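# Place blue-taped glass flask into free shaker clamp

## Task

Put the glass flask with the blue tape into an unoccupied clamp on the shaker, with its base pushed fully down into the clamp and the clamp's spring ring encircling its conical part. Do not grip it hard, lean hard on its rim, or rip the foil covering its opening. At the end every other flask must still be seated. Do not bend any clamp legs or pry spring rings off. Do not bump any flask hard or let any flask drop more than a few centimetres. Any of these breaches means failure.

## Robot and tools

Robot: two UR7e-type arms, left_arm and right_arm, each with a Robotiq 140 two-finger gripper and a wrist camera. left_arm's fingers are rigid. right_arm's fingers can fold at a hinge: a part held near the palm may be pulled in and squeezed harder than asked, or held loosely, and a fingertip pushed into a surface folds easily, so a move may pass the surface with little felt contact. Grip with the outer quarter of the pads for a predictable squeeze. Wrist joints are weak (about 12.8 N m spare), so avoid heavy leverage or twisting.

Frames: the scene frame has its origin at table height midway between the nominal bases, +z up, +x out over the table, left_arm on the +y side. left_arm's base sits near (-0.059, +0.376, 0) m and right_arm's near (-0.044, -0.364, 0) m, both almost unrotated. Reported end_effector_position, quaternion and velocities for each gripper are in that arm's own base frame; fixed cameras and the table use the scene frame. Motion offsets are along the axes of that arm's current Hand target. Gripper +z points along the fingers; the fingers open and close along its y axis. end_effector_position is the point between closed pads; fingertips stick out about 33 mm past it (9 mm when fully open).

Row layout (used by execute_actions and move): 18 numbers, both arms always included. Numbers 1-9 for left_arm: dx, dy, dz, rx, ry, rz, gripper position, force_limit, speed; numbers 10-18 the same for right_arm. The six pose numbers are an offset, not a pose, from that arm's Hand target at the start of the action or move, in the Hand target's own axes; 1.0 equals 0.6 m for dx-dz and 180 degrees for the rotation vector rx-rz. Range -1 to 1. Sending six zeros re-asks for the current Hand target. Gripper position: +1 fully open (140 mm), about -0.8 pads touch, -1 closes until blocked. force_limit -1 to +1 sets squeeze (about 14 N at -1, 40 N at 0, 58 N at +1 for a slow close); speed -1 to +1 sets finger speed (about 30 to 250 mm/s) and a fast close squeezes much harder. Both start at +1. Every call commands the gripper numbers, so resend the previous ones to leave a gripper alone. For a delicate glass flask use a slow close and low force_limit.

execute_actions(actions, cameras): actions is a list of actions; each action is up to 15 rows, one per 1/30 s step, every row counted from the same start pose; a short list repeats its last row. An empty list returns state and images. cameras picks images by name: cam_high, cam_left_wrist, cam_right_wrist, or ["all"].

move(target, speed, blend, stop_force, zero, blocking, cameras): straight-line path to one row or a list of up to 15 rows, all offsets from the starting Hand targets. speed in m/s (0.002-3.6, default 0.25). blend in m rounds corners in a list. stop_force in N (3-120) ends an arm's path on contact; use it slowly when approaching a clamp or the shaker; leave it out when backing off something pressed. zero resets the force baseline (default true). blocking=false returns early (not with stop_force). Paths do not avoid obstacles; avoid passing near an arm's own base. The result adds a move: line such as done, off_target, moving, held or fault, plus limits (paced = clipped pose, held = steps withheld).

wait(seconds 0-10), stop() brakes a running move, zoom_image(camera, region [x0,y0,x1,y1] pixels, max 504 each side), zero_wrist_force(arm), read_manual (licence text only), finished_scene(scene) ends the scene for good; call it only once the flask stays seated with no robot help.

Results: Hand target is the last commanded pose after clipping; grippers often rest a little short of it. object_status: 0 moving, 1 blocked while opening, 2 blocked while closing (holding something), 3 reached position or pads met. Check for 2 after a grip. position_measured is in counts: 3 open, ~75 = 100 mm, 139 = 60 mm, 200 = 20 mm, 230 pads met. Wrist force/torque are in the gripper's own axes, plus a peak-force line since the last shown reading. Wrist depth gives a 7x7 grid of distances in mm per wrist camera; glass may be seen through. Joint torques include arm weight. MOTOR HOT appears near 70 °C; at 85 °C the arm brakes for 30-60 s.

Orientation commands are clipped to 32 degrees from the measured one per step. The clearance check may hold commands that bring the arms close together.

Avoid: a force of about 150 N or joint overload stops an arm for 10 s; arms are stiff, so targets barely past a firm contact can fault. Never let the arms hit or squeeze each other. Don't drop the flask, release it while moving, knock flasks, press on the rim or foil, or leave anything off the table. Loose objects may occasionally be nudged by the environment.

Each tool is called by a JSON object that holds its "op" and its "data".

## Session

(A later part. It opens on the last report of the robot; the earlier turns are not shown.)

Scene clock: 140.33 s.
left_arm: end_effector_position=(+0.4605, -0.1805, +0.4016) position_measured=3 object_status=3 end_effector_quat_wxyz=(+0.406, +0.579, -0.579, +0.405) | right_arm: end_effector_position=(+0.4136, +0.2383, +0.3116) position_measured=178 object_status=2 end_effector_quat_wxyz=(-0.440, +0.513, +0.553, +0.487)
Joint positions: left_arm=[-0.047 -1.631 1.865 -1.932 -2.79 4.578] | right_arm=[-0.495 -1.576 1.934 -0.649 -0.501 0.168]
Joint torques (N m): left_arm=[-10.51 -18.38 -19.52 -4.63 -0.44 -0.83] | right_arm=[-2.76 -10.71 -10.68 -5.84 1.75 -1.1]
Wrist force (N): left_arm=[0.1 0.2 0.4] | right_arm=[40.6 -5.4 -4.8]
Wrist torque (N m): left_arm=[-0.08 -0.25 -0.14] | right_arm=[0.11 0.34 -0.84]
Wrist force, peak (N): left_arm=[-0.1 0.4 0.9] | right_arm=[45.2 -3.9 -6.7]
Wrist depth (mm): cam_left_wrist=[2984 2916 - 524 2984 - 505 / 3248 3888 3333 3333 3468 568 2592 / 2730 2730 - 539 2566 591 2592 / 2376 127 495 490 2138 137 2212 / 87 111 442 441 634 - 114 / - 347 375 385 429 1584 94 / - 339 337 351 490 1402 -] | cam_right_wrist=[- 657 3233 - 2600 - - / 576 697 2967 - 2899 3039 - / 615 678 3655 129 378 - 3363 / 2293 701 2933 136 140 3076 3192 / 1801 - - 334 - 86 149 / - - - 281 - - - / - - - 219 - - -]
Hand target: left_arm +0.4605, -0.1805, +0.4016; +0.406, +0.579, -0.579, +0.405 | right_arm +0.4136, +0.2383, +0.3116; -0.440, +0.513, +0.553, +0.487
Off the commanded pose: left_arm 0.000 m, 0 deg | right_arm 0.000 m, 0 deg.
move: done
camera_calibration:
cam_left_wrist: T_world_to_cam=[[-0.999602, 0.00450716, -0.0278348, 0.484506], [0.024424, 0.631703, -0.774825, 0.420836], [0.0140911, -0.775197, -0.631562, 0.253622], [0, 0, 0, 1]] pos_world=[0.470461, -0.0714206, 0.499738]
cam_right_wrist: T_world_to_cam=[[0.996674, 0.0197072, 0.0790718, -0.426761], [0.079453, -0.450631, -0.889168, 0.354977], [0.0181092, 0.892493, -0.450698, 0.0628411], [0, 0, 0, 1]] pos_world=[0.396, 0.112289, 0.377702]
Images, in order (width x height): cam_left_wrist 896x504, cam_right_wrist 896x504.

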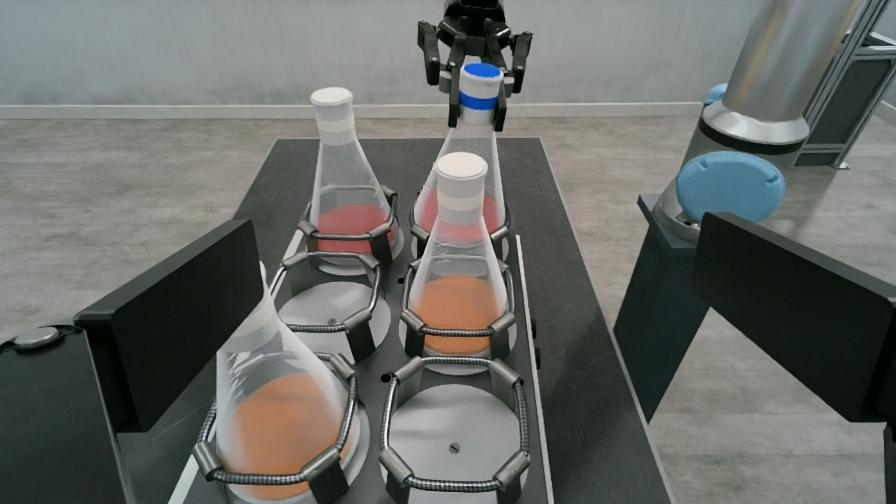

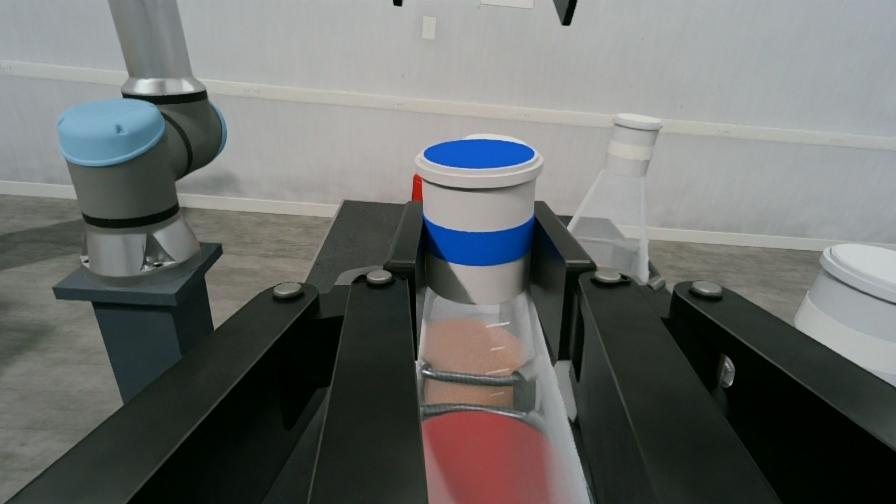

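{"op": "move", "data": {"target": [0,0,0,0,0,0,1,-1,-1,-0.0069,0.0124,0.001,0.0023,0,0.0165,-0.98,-0.02,-1], "speed": 0.02, "cameras": ["cam_left_wrist","cam_right_wrist"]}}

{"op": "zoom_image", "data": {"camera": "cam_left_wrist", "region": [390, 140, 530, 290]}}

Scene clock: 143.73 s.
left_arm: end_effector_position=(+0.4605, -0.1805, +0.4016) position_measured=3 object_status=3 end_effector_quat_wxyz=(+0.406, +0.579, -0.579, +0.405) | right_arm: end_effector_position=(+0.4214, +0.2383, +0.3080) position_measured=178 object_status=2 end_effector_quat_wxyz=(-0.455, +0.525, +0.541, +0.474)
Joint positions: left_arm=[-0.047 -1.631 1.865 -1.932 -2.79 4.578] | right_arm=[-0.483 -1.549 1.917 -0.662 -0.496 0.225]
Joint torques (N m): left_arm=[-10.32 -17.19 -19.88 -4.74 -0.29 -0.87] | right_arm=[0.33 -23.41 -16.61 -1.17 1.68 -1.61]
Wrist force (N): left_arm=[0.0 0.2 0.4] | right_arm=[8.2 1.2 1.3]
Wrist torque (N m): left_arm=[-0.09 -0.21 -0.14] | right_arm=[0.17 0.18 -0.22]
Wrist force, peak (N): left_arm=[0.3 0.4 0.7] | right_arm=[47.8 -7.3 -5.5]
Wrist depth (mm): cam_left_wrist=[- - - 538 2759 3168 510 / 3248 3130 3468 479 3468 566 2619 / 2820 2851 - 351 2646 605 2619 / 2398 127 509 502 2156 136 2231 / 87 111 446 439 627 - 114 / - 356 376 391 - 1614 94 / - 344 335 351 498 1450 -] | cam_right_wrist=[2379 729 - 2834 2866 2272 2741 / - 706 2967 3233 2834 3039 2357 / 605 714 3408 129 3363 - - / 2497 676 2967 135 139 2899 144 / 2084 - - 340 - 86 147 / - - - 293 - - - / - - - - - - -]
Hand target: left_arm +0.4605, -0.1805, +0.4016; +0.406, +0.579, -0.579, +0.405 | right_arm +0.4214, +0.2383, +0.3081; -0.455, +0.525, +0.541, +0.474
Off the commanded pose: left_arm 0.000 m, 0 deg | right_arm 0.000 m, 0 deg.
move: done
camera_calibration:
cam_left_wrist: T_world_to_cam=[[-0.999602, 0.00450716, -0.0278348, 0.484506], [0.024424, 0.631703, -0.774825, 0.420836], [0.0140911, -0.775197, -0.631562, 0.253622], [0, 0, 0, 1]] pos_world=[0.470461, -0.0714206, 0.499738]
cam_right_wrist: T_world_to_cam=[[0.999446, 0.0196963, 0.0268181, -0.41932], [0.0328183, -0.450591, -0.892127, 0.371782], [-0.00548766, 0.892513, -0.450988, 0.071138], [0, 0, 0, 1]] pos_world=[0.407277, 0.112289, 0.375004]
Images, in order (width x height): cam_left_wrist 896x504, cam_right_wrist 896x504.

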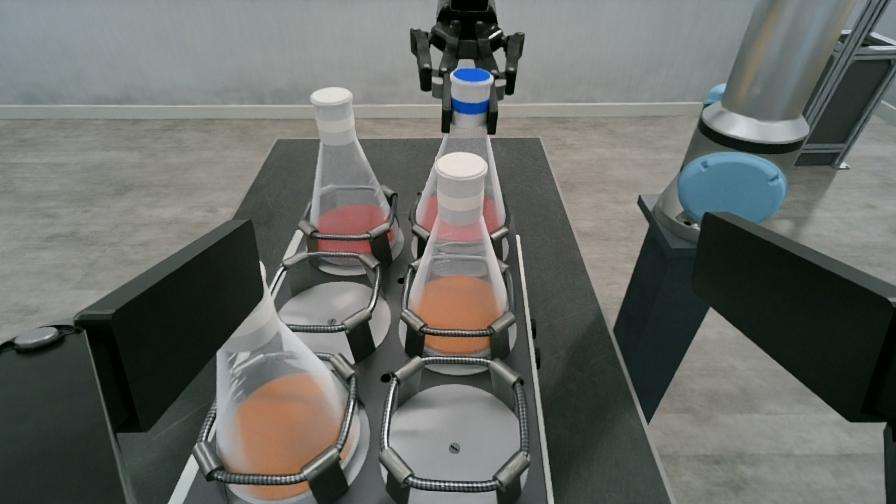

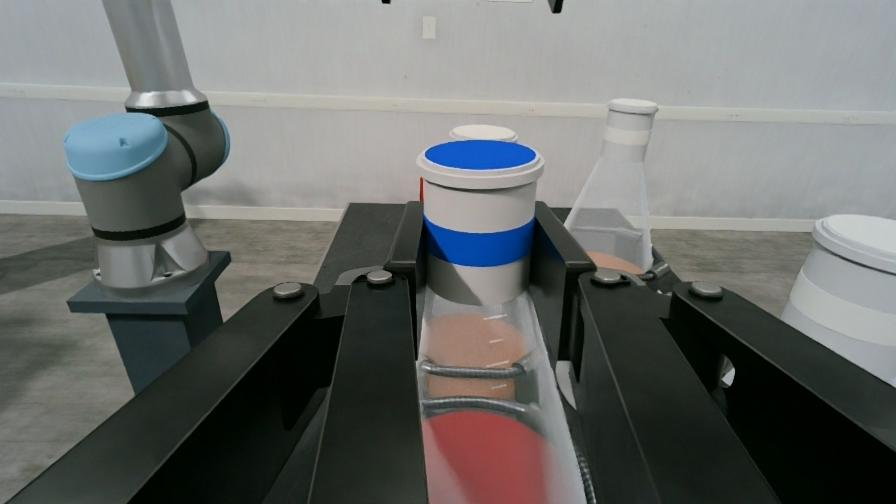

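Scaled by 3.360 from the camera's 896x504 image, which has a finer 1280x720 frame.

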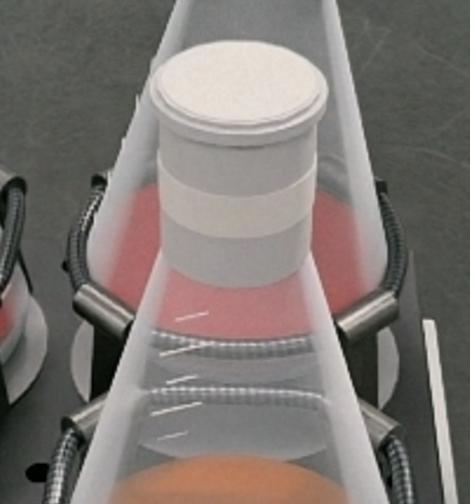

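{"op": "move", "data": {"target": [0,0,0,0,0,0,1,-1,-1,0,0.0088,0,0.0016,0,0.011,-0.98,-0.02,-1], "speed": 0.02}}

{"op": "move", "data": {"target": [0,0,0,0,0,0,1,-1,-1,-0.0198,0,0.0028,0,0,0,-0.98,-0.02,-1], "speed": 0.015, "cameras": ["cam_high","cam_left_wrist","cam_right_wrist"]}}

{"op": "zoom_image", "data": {"camera": "cam_left_wrist", "region": [390, 140, 530, 290]}}

{"op": "zoom_image", "data": {"camera": "cam_high", "region": [430, 200, 560, 370]}}

Scene clock: 150.57 s.
left_arm: end_effector_position=(+0.4605, -0.1805, +0.4016) position_measured=3 object_status=3 end_effector_quat_wxyz=(+0.406, +0.579, -0.579, +0.405) | right_arm: end_effector_position=(+0.4267, +0.2383, +0.3082) position_measured=178 object_status=2 end_effector_quat_wxyz=(-0.464, +0.533, +0.533, +0.464)
Joint positions: left_arm=[-0.047 -1.631 1.865 -1.932 -2.79 4.578] | right_arm=[-0.476 -1.533 1.9 -0.662 -0.494 0.262]
Joint torques (N m): left_arm=[-11.26 -15.79 -19.55 -4.86 -0.41 -0.8] | right_arm=[-0.56 -23.99 -17.52 -1.01 1.75 -1.34]
Wrist force (N): left_arm=[-0.1 0.4 0.5] | right_arm=[-0.8 1.2 3.8]
Wrist torque (N m): left_arm=[-0.04 -0.19 -0.14] | right_arm=[0.11 0.45 -0.40]
Wrist force, peak (N): left_arm=[0.0 0.6 0.6] | right_arm=[8.2 1.1 1.2]
Wrist depth (mm): cam_left_wrist=[3168 - - 535 3130 2851 507 / 3333 3666 3422 490 3333 598 2592 / 2701 - - 348 2916 594 2673 / 2271 127 508 478 2193 136 2271 / 87 111 435 431 - - 114 / - 359 376 387 424 1574 94 / - 349 338 352 472 1434 -] | cam_right_wrist=[2741 683 3039 - - 2834 - / 3233 710 2137 - 362 2741 - / 587 664 2683 129 - - - / 2834 695 2802 134 139 2866 140 / 2193 - - 339 - 86 145 / - - - - - - - / - - - 220 - - -]
Hand target: left_arm +0.4605, -0.1805, +0.4016; +0.406, +0.579, -0.579, +0.405 | right_arm +0.4266, +0.2383, +0.3082; -0.464, +0.533, +0.534, +0.464
Off the commanded pose: left_arm 0.000 m, 0 deg | right_arm 0.000 m, 0 deg.
move: done

Scene clock: 151.63 s.
left_arm: end_effector_position=(+0.4605, -0.1805, +0.4016) position_measured=3 object_status=3 end_effector_quat_wxyz=(+0.406, +0.579, -0.579, +0.405) | right_arm: end_effector_position=(+0.4266, +0.2384, +0.2961) position_measured=178 object_status=2 end_effector_quat_wxyz=(-0.464, +0.533, +0.533, +0.464)
Joint positions: left_arm=[-0.047 -1.631 1.865 -1.932 -2.79 4.578] | right_arm=[-0.476 -1.522 1.921 -0.695 -0.494 0.261]
Joint torques (N m): left_arm=[-10.43 -16.01 -19.54 -4.72 -0.39 -1] | right_arm=[-2.15 -23.09 -23.48 2.2 1.92 -0.16]
Wrist force (N): left_arm=[0.0 0.3 0.5] | right_arm=[-3.6 1.6 2.6]
Wrist torque (N m): left_arm=[-0.06 -0.22 -0.14] | right_arm=[0.25 0.24 -0.14]
Wrist force, peak (N): left_arm=[0.3 0.4 0.6] | right_arm=[6.6 1.5 1.3]
Wrist depth (mm): cam_left_wrist=[3468 2984 3564 540 3333 - 2354 / 3377 2789 3168 489 4010 572 2541 / 2950 2619 - 546 2730 595 2491 / 2398 127 510 514 2376 137 2333 / 87 104 443 431 615 - 114 / - 355 376 388 526 1604 94 / - 347 338 352 473 1434 -] | cam_right_wrist=[- 727 2627 - 2573 2655 - / 2102 706 - 254 365 2547 - / 614 653 - 129 - - - / 2600 691 2933 136 139 2573 138 / 2119 - - 274 - 86 146 / - - - 290 - - - / - - - 222 - - -]
Hand target: left_arm +0.4605, -0.1805, +0.4016; +0.406, +0.579, -0.579, +0.405 | right_arm +0.4266, +0.2384, +0.2962; -0.464, +0.533, +0.534, +0.464
Off the commanded pose: left_arm 0.000 m, 0 deg | right_arm 0.000 m, 0 deg.
move: done
camera_calibration:
cam_left_wrist: T_world_to_cam=[[-0.999602, 0.00450716, -0.0278348, 0.484506], [0.024424, 0.631703, -0.774825, 0.420836], [0.0140911, -0.775197, -0.631562, 0.253622], [0, 0, 0, 1]] pos_world=[0.470461, -0.0714206, 0.499738]
cam_right_wrist: T_world_to_cam=[[0.999772, 0.0198786, -0.00780062, -0.4142], [0.00199281, -0.450552, -0.892748, 0.374346], [-0.0212612, 0.892529, -0.450489, 0.072387], [0, 0, 0, 1]] pos_world=[0.414899, 0.112289, 0.363576]

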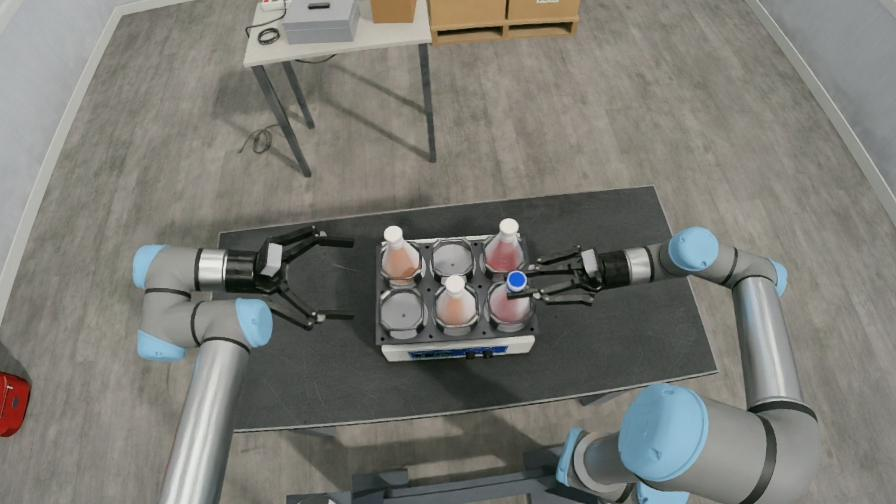

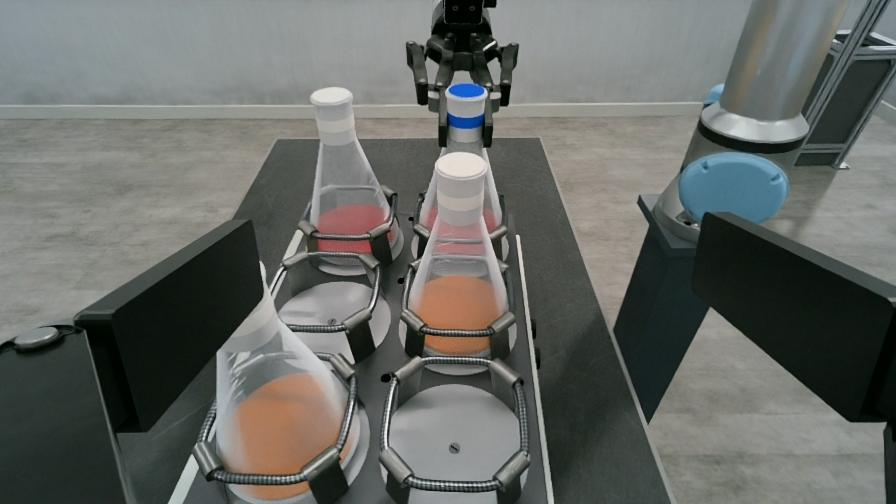

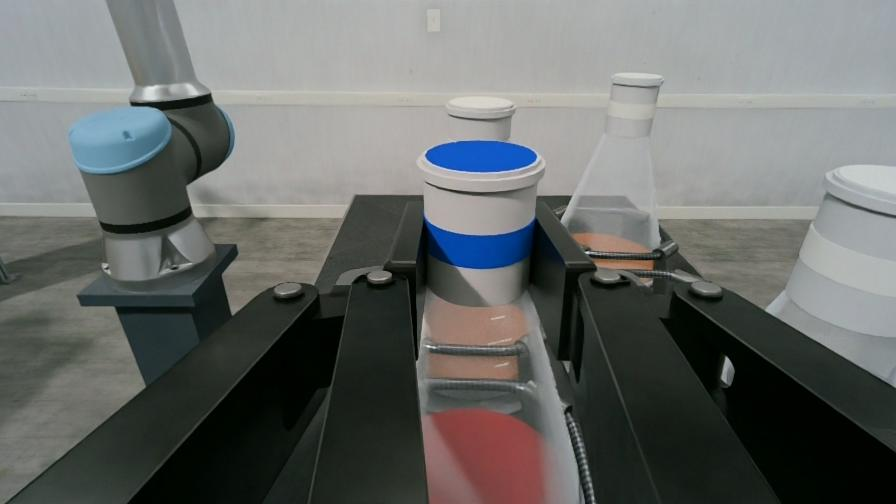

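Scaled by 3.360 from the camera's 896x504 image, which has a finer 1280x720 frame.

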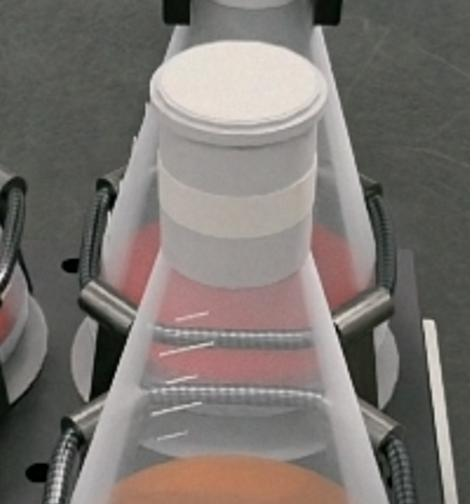

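Scaled by 2.965 from the camera's 896x504 image, which has a finer 1280x720 frame.

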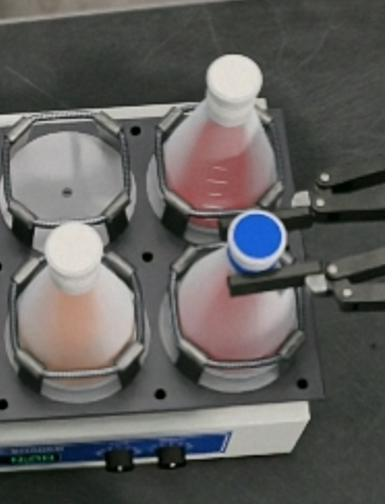

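Now to the floor.

{"op": "move", "data": {"target": [0,0,0,0,0,0,1,-1,-1,-0.033,0,0.0046,0,0,0,-0.98,-0.02,-1], "speed": 0.01, "stop_force": 12, "cameras": ["cam_high","cam_left_wrist","cam_right_wrist"]}}

{"op": "zoom_image", "data": {"camera": "cam_left_wrist", "region": [390, 80, 530, 290]}}

{"op": "zoom_image", "data": {"camera": "cam_high", "region": [430, 200, 560, 370]}}

Scene clock: 156.13 s.
left_arm: end_effector_position=(+0.4605, -0.1805, +0.4016) position_measured=3 object_status=3 end_effector_quat_wxyz=(+0.406, +0.579, -0.579, +0.405) | right_arm: end_effector_position=(+0.4267, +0.2384, +0.2881) position_measured=178 object_status=2 end_effector_quat_wxyz=(-0.464, +0.533, +0.533, +0.464)
Joint positions: left_arm=[-0.047 -1.631 1.865 -1.932 -2.79 4.578] | right_arm=[-0.476 -1.514 1.935 -0.717 -0.494 0.262]
Joint torques (N m): left_arm=[-11 -15.39 -19.44 -4.66 -0.51 -0.78] | right_arm=[6.11 -35.44 -25.26 0.98 1.16 0.44]
Wrist force (N): left_arm=[-0.1 0.3 0.2] | right_arm=[3.9 0.7 -0.9]
Wrist torque (N m): left_arm=[-0.07 -0.19 -0.14] | right_arm=[0.29 0.28 0.00]
Wrist force, peak (N): left_arm=[0.0 0.4 0.8] | right_arm=[13.3 -0.4 -4.6]
Wrist depth (mm): cam_left_wrist=[2851 2851 3614 553 3515 538 2271 / 3377 3468 3208 483 3422 604 2673 / 2673 2701 - 349 - 594 2851 / 2354 127 499 499 2212 136 2053 / 87 111 449 436 - 146 - / - 355 378 388 - 1574 91 / - 346 337 353 483 1418 -] | cam_right_wrist=[- 680 3552 2449 - 2497 - / 3114 699 3455 2683 2866 2866 2655 / - 664 - 129 434 - 134 / 2627 669 3318 137 142 2834 139 / 2119 - - 323 - 91 2034 / - - - 281 - - - / - - - 228 - - -]
Hand target: left_arm +0.4605, -0.1805, +0.4016; +0.406, +0.579, -0.579, +0.405 | right_arm +0.4267, +0.2384, +0.2881; -0.464, +0.533, +0.533, +0.464 (not the last commanded pose)
Off the commanded pose: left_arm 0.000 m, 0 deg | right_arm 0.012 m, 0 deg.
move: contact (right_arm)
camera_calibration:
cam_left_wrist: T_world_to_cam=[[-0.999602, 0.00450716, -0.0278348, 0.484506], [0.024424, 0.631703, -0.774825, 0.420836], [0.0140911, -0.775197, -0.631562, 0.253622], [0, 0, 0, 1]] pos_world=[0.470461, -0.0714206, 0.499738]
cam_right_wrist: T_world_to_cam=[[0.999774, 0.0197899, -0.00775523, -0.41427], [0.00199434, -0.450593, -0.892727, 0.367201], [-0.0211614, 0.89251, -0.450531, 0.0687588], [0, 0, 0, 1]] pos_world=[0.414899, 0.112289, 0.355576]

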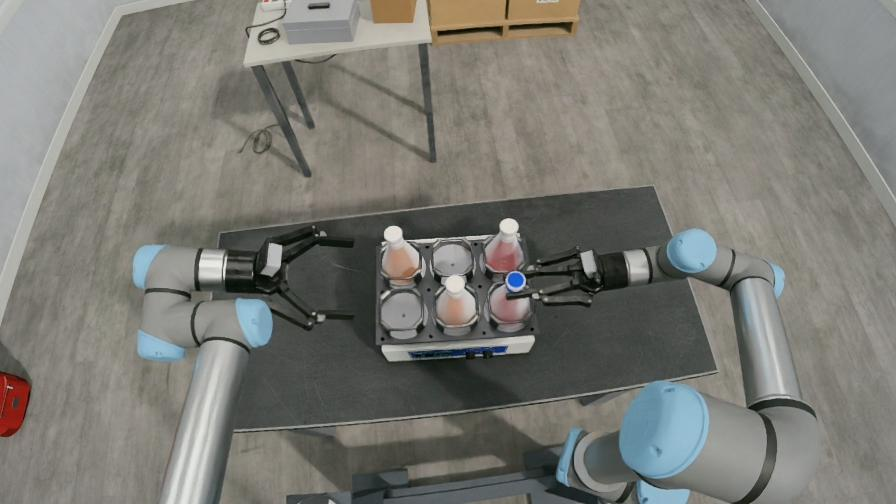

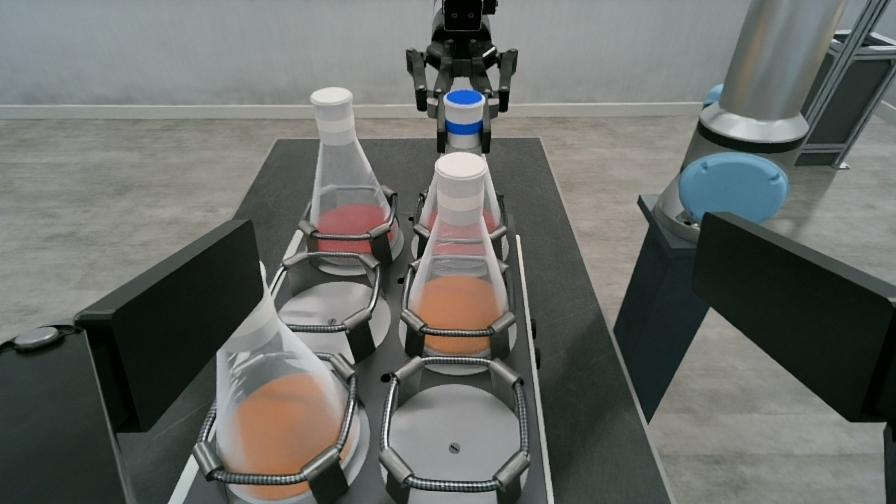

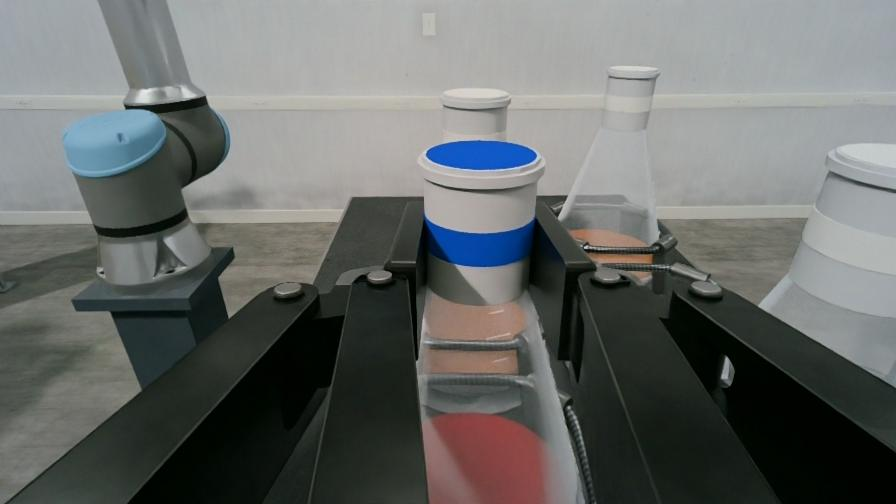

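Scaled by 2.400 from the camera's 896x504 image, which has a finer 1280x720 frame.

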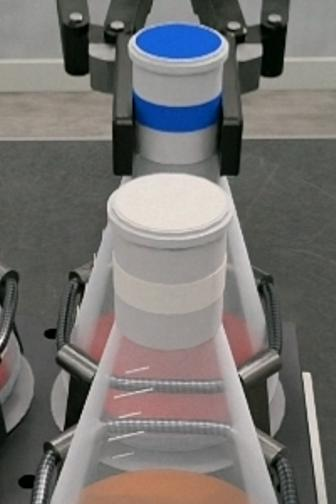

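Scaled by 2.965 from the camera's 896x504 image, which has a finer 1280x720 frame.

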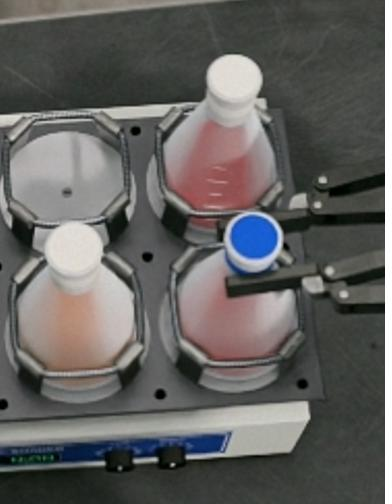

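{"op": "move", "data": {"target": [0,0,0,0,0,0,1,-1,-1,0,0,0,0,0,0,-0.1,-1,-1]}}

{"op": "wait", "data": {"seconds": 0.8, "cameras": ["cam_right_wrist","cam_left_wrist"]}}

Scene clock: 159.53 s.
left_arm: end_effector_position=(+0.4605, -0.1805, +0.4016) position_measured=3 object_status=3 end_effector_quat_wxyz=(+0.406, +0.579, -0.579, +0.405) | right_arm: end_effector_position=(+0.4267, +0.2384, +0.2881) position_measured=141 object_status=0 end_effector_quat_wxyz=(-0.464, +0.533, +0.533, +0.464)
Joint positions: left_arm=[-0.047 -1.631 1.865 -1.932 -2.79 4.578] | right_arm=[-0.476 -1.514 1.935 -0.717 -0.494 0.262]
Joint torques (N m): left_arm=[-10.13 -13.48 -19.21 -4.67 -0.28 -0.71] | right_arm=[5.52 -34.6 -23.91 0.99 1.15 0.34]
Wrist force (N): left_arm=[0.3 0.2 0.4] | right_arm=[-1.0 1.2 1.8]
Wrist torque (N m): left_arm=[-0.07 -0.27 -0.14] | right_arm=[0.37 0.32 -0.05]
Wrist force, peak (N): left_arm=[0.1 0.2 0.8] | right_arm=[4.2 0.8 -0.9]
Wrist depth (mm): cam_left_wrist=[- 3422 3290 547 - 3130 510 / 3208 3564 3168 462 3666 579 2673 / 2883 2984 999 528 2673 600 2619 / 2354 120 493 510 2021 146 2398 / 87 111 461 439 637 137 114 / - 352 374 390 573 1527 94 / - 339 336 350 479 1450 -] | cam_right_wrist=[2573 699 2712 3039 - - - / 2402 716 4068 242 363 2802 - / 618 693 2933 - - 2866 136 / 2866 683 3002 161 142 2741 145 / - - - 295 142 - 142 / - - - 282 232 - - / - - - 212 - - -]
Hand target: left_arm +0.4605, -0.1805, +0.4016; +0.406, +0.579, -0.579, +0.405 | right_arm +0.4267, +0.2384, +0.2881; -0.464, +0.533, +0.533, +0.464
Off the commanded pose: left_arm 0.000 m, 0 deg | right_arm 0.000 m, 0 deg.
move: done

Scene clock: 160.33 s.
left_arm: end_effector_position=(+0.4605, -0.1805, +0.4016) position_measured=3 object_status=3 end_effector_quat_wxyz=(+0.406, +0.579, -0.579, +0.405) | right_arm: end_effector_position=(+0.4267, +0.2384, +0.2881) position_measured=141 object_status=3 end_effector_quat_wxyz=(-0.464, +0.533, +0.533, +0.464)
Joint positions: left_arm=[-0.047 -1.631 1.865 -1.932 -2.79 4.578] | right_arm=[-0.476 -1.514 1.935 -0.717 -0.494 0.262]
Joint torques (N m): left_arm=[-10.4 -13.68 -18.83 -4.74 -0.4 -0.82] | right_arm=[6.34 -33.91 -23.6 1.06 1.2 0.27]
Wrist force (N): left_arm=[0.3 0.4 0.5] | right_arm=[-1.3 1.1 2.0]
Wrist torque (N m): left_arm=[-0.03 -0.28 -0.15] | right_arm=[0.36 0.38 -0.06]
Wrist force, peak (N): left_arm=[0.0 0.6 0.6] | right_arm=[-1.2 1.1 2.1]
Wrist depth (mm): cam_left_wrist=[2851 3019 - 552 2984 - 2231 / 3208 3719 3248 467 3422 582 2619 / 2730 2789 991 459 2701 597 2701 / 2271 127 508 509 2193 136 2271 / 87 111 446 428 677 - 114 / - 352 378 387 539 1624 94 / - 341 338 352 469 1434 -] | cam_right_wrist=[2573 2834 3152 2683 2627 2655 3114 / 2600 788 2834 243 2741 2174 2967 / 602 693 2655 126 - - 136 / 2771 678 3076 136 139 429 145 / 2174 - - 321 141 - 142 / - - - 280 - - - / - - - 214 - - -]
Hand target: left_arm +0.4605, -0.1805, +0.4016; +0.406, +0.579, -0.579, +0.405 | right_arm +0.4267, +0.2384, +0.2881; -0.464, +0.533, +0.533, +0.464
Tool commands: left_gripper/position=+1.0 left_gripper/force_limit=-1.0 left_gripper/speed=-1.0 right_gripper/position=-0.1 right_gripper/force_limit=-1.0 right_gripper/speed=-1.0
Off the commanded pose: left_arm 0.000 m, 0 deg | right_arm 0.000 m, 0 deg.
wait: 0.80 s; at rest by 0.17 s
camera_calibration:
cam_left_wrist: T_world_to_cam=[[-0.999602, 0.00450716, -0.0278348, 0.484506], [0.024424, 0.631703, -0.774825, 0.420836], [0.0140911, -0.775197, -0.631562, 0.253622], [0, 0, 0, 1]] pos_world=[0.470461, -0.0714206, 0.499738]
cam_right_wrist: T_world_to_cam=[[0.999774, 0.0197899, -0.00775523, -0.41427], [0.00199434, -0.450593, -0.892727, 0.367201], [-0.0211614, 0.89251, -0.450531, 0.0687588], [0, 0, 0, 1]] pos_world=[0.414899, 0.112289, 0.355576]
Images, in order (width x height): cam_left_wrist 896x504, cam_right_wrist 896x504.

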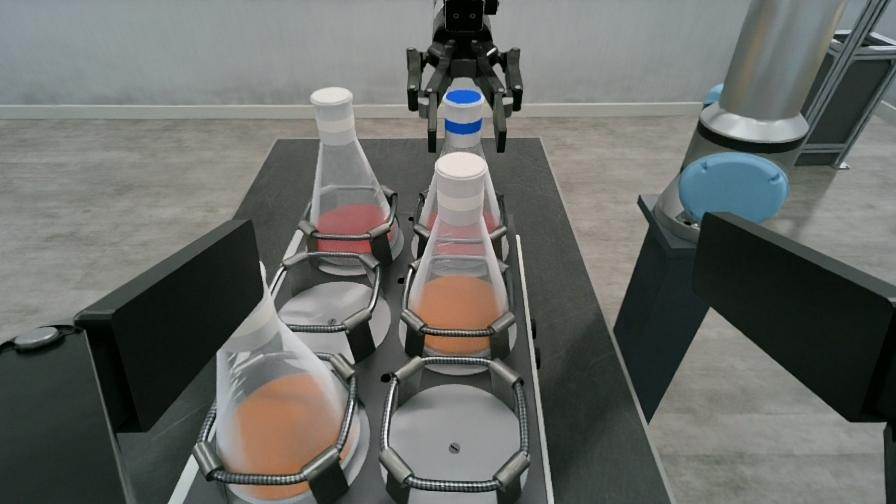

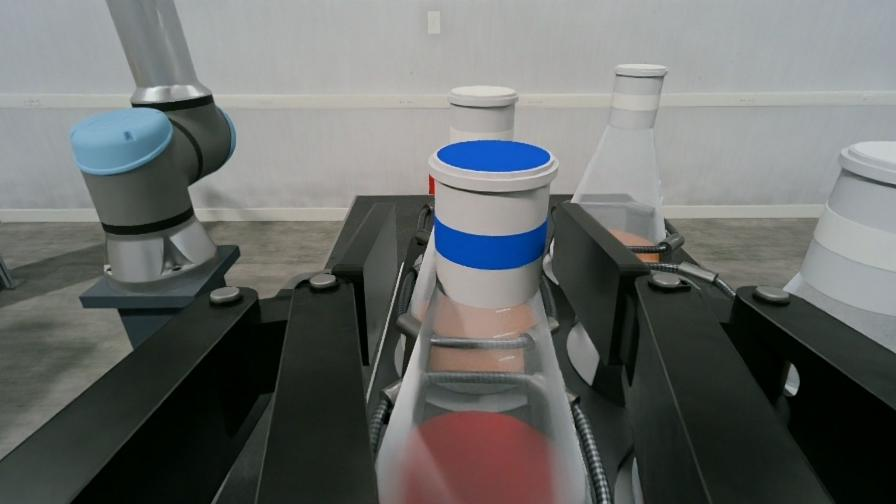

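{"op": "move", "data": {"target": [[0,0,0,0,0,0,1,-1,-1,0,0.004,-0.15,0,0,0,-0.1,-1,-1],[0,0,0,0,0,0,1,-1,-1,0.12,0.004,-0.25,0,0,0,-0.1,-1,-1]], "speed": 0.1, "blend": [0.02,0], "cameras": ["all"]}}

{"op": "zoom_image", "data": {"camera": "cam_high", "region": [360, 190, 560, 370]}}

{"op": "zoom_image", "data": {"camera": "cam_right_wrist", "region": [300, 150, 650, 470]}}

Scene clock: 165.50 s.
left_arm: end_effector_position=(+0.4605, -0.1805, +0.4016) position_measured=3 object_status=3 end_effector_quat_wxyz=(+0.406, +0.579, -0.579, +0.405) | right_arm: end_effector_position=(+0.4290, +0.0997, +0.3800) position_measured=141 object_status=3 end_effector_quat_wxyz=(-0.464, +0.533, +0.533, +0.464)
Joint positions: left_arm=[-0.047 -1.631 1.865 -1.932 -2.79 4.578] | right_arm=[-0.736 -1.451 1.615 -0.368 -0.746 0.151]
Joint torques (N m): left_arm=[-11.29 -12.82 -19.13 -4.78 -0.44 -0.85] | right_arm=[5.6 -31.15 -20.54 1 3.04 1.67]
Wrist force (N): left_arm=[0.1 0.2 0.5] | right_arm=[-0.8 1.6 2.0]
Wrist torque (N m): left_arm=[-0.07 -0.24 -0.14] | right_arm=[0.43 0.27 0.00]
Wrist force, peak (N): left_arm=[0.2 0.4 0.8] | right_arm=[-0.8 0.8 3.7]
Wrist depth (mm): cam_left_wrist=[- - - - - 528 2516 / 3377 3614 3168 448 3248 572 2673 / 2883 2820 - 522 2950 602 2701 / 2193 120 509 510 833 136 2312 / - 111 451 422 642 - 114 / - 368 376 386 523 1635 94 / - 341 337 352 484 1434 -] | cam_right_wrist=[2933 814 3192 620 - - - / 3002 867 - 2933 - 2232 2449 / 3880 771 - 3192 - - - / 2834 855 - 301 141 2600 2933 / 2379 - - 430 - - 2272 / - - - - 376 - - / - - - 338 350 - -]
Hand target: left_arm +0.4605, -0.1805, +0.4016; +0.406, +0.579, -0.579, +0.405 | right_arm +0.4290, +0.0997, +0.3801; -0.464, +0.533, +0.533, +0.464
Off the commanded pose: left_arm 0.000 m, 0 deg | right_arm 0.000 m, 0 deg.
move: done
camera_calibration:
cam_left_wrist: T_world_to_cam=[[-0.999602, 0.00450716, -0.0278348, 0.484506], [0.024424, 0.631703, -0.774825, 0.420836], [0.0140911, -0.775197, -0.631562, 0.253622], [0, 0, 0, 1]] pos_world=[0.470461, -0.0714206, 0.499738]
cam_right_wrist: T_world_to_cam=[[0.999774, 0.0197908, -0.00775256, -0.413213], [0.00199429, -0.450473, -0.892788, 0.386771], [-0.0211613, 0.892571, -0.45041, 0.233952], [0, 0, 0, 1]] pos_world=[0.417299, -0.026411, 0.447475]

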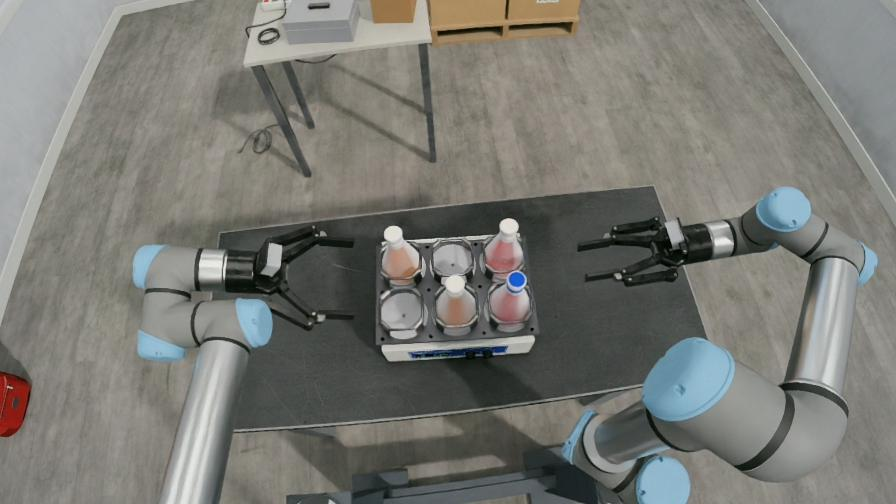

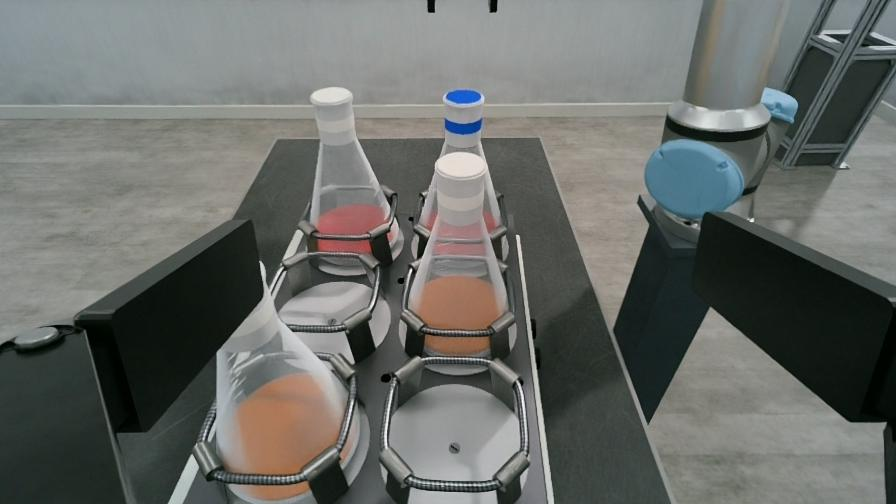

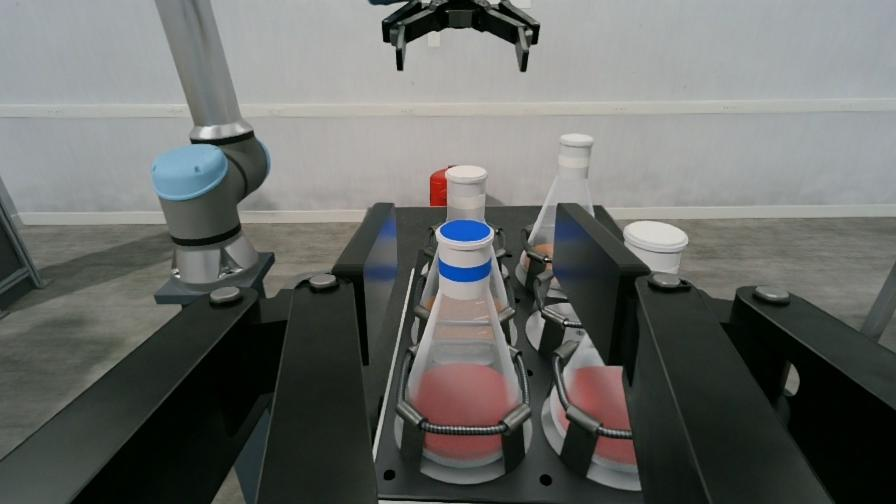

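Scaled by 2.520 from the camera's 896x504 image, which has a finer 1280x720 frame.

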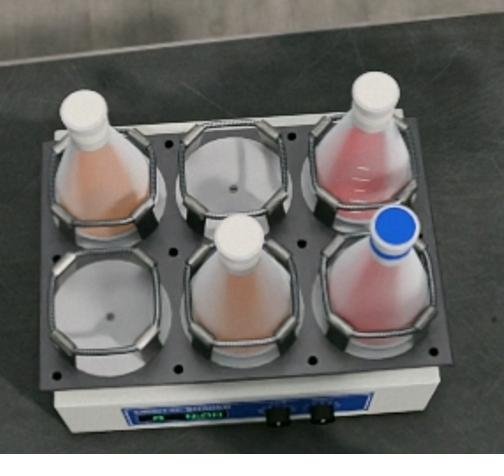

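Scaled by 1.440 from the camera's 896x504 image, which has a finer 1280x720 frame.

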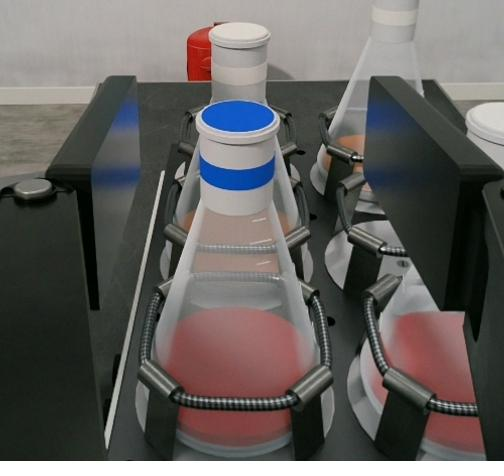

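Seated, matching the neighbours.

{"op": "finished_scene", "data": {"scene": 2}}

The scene is finished: the task was done.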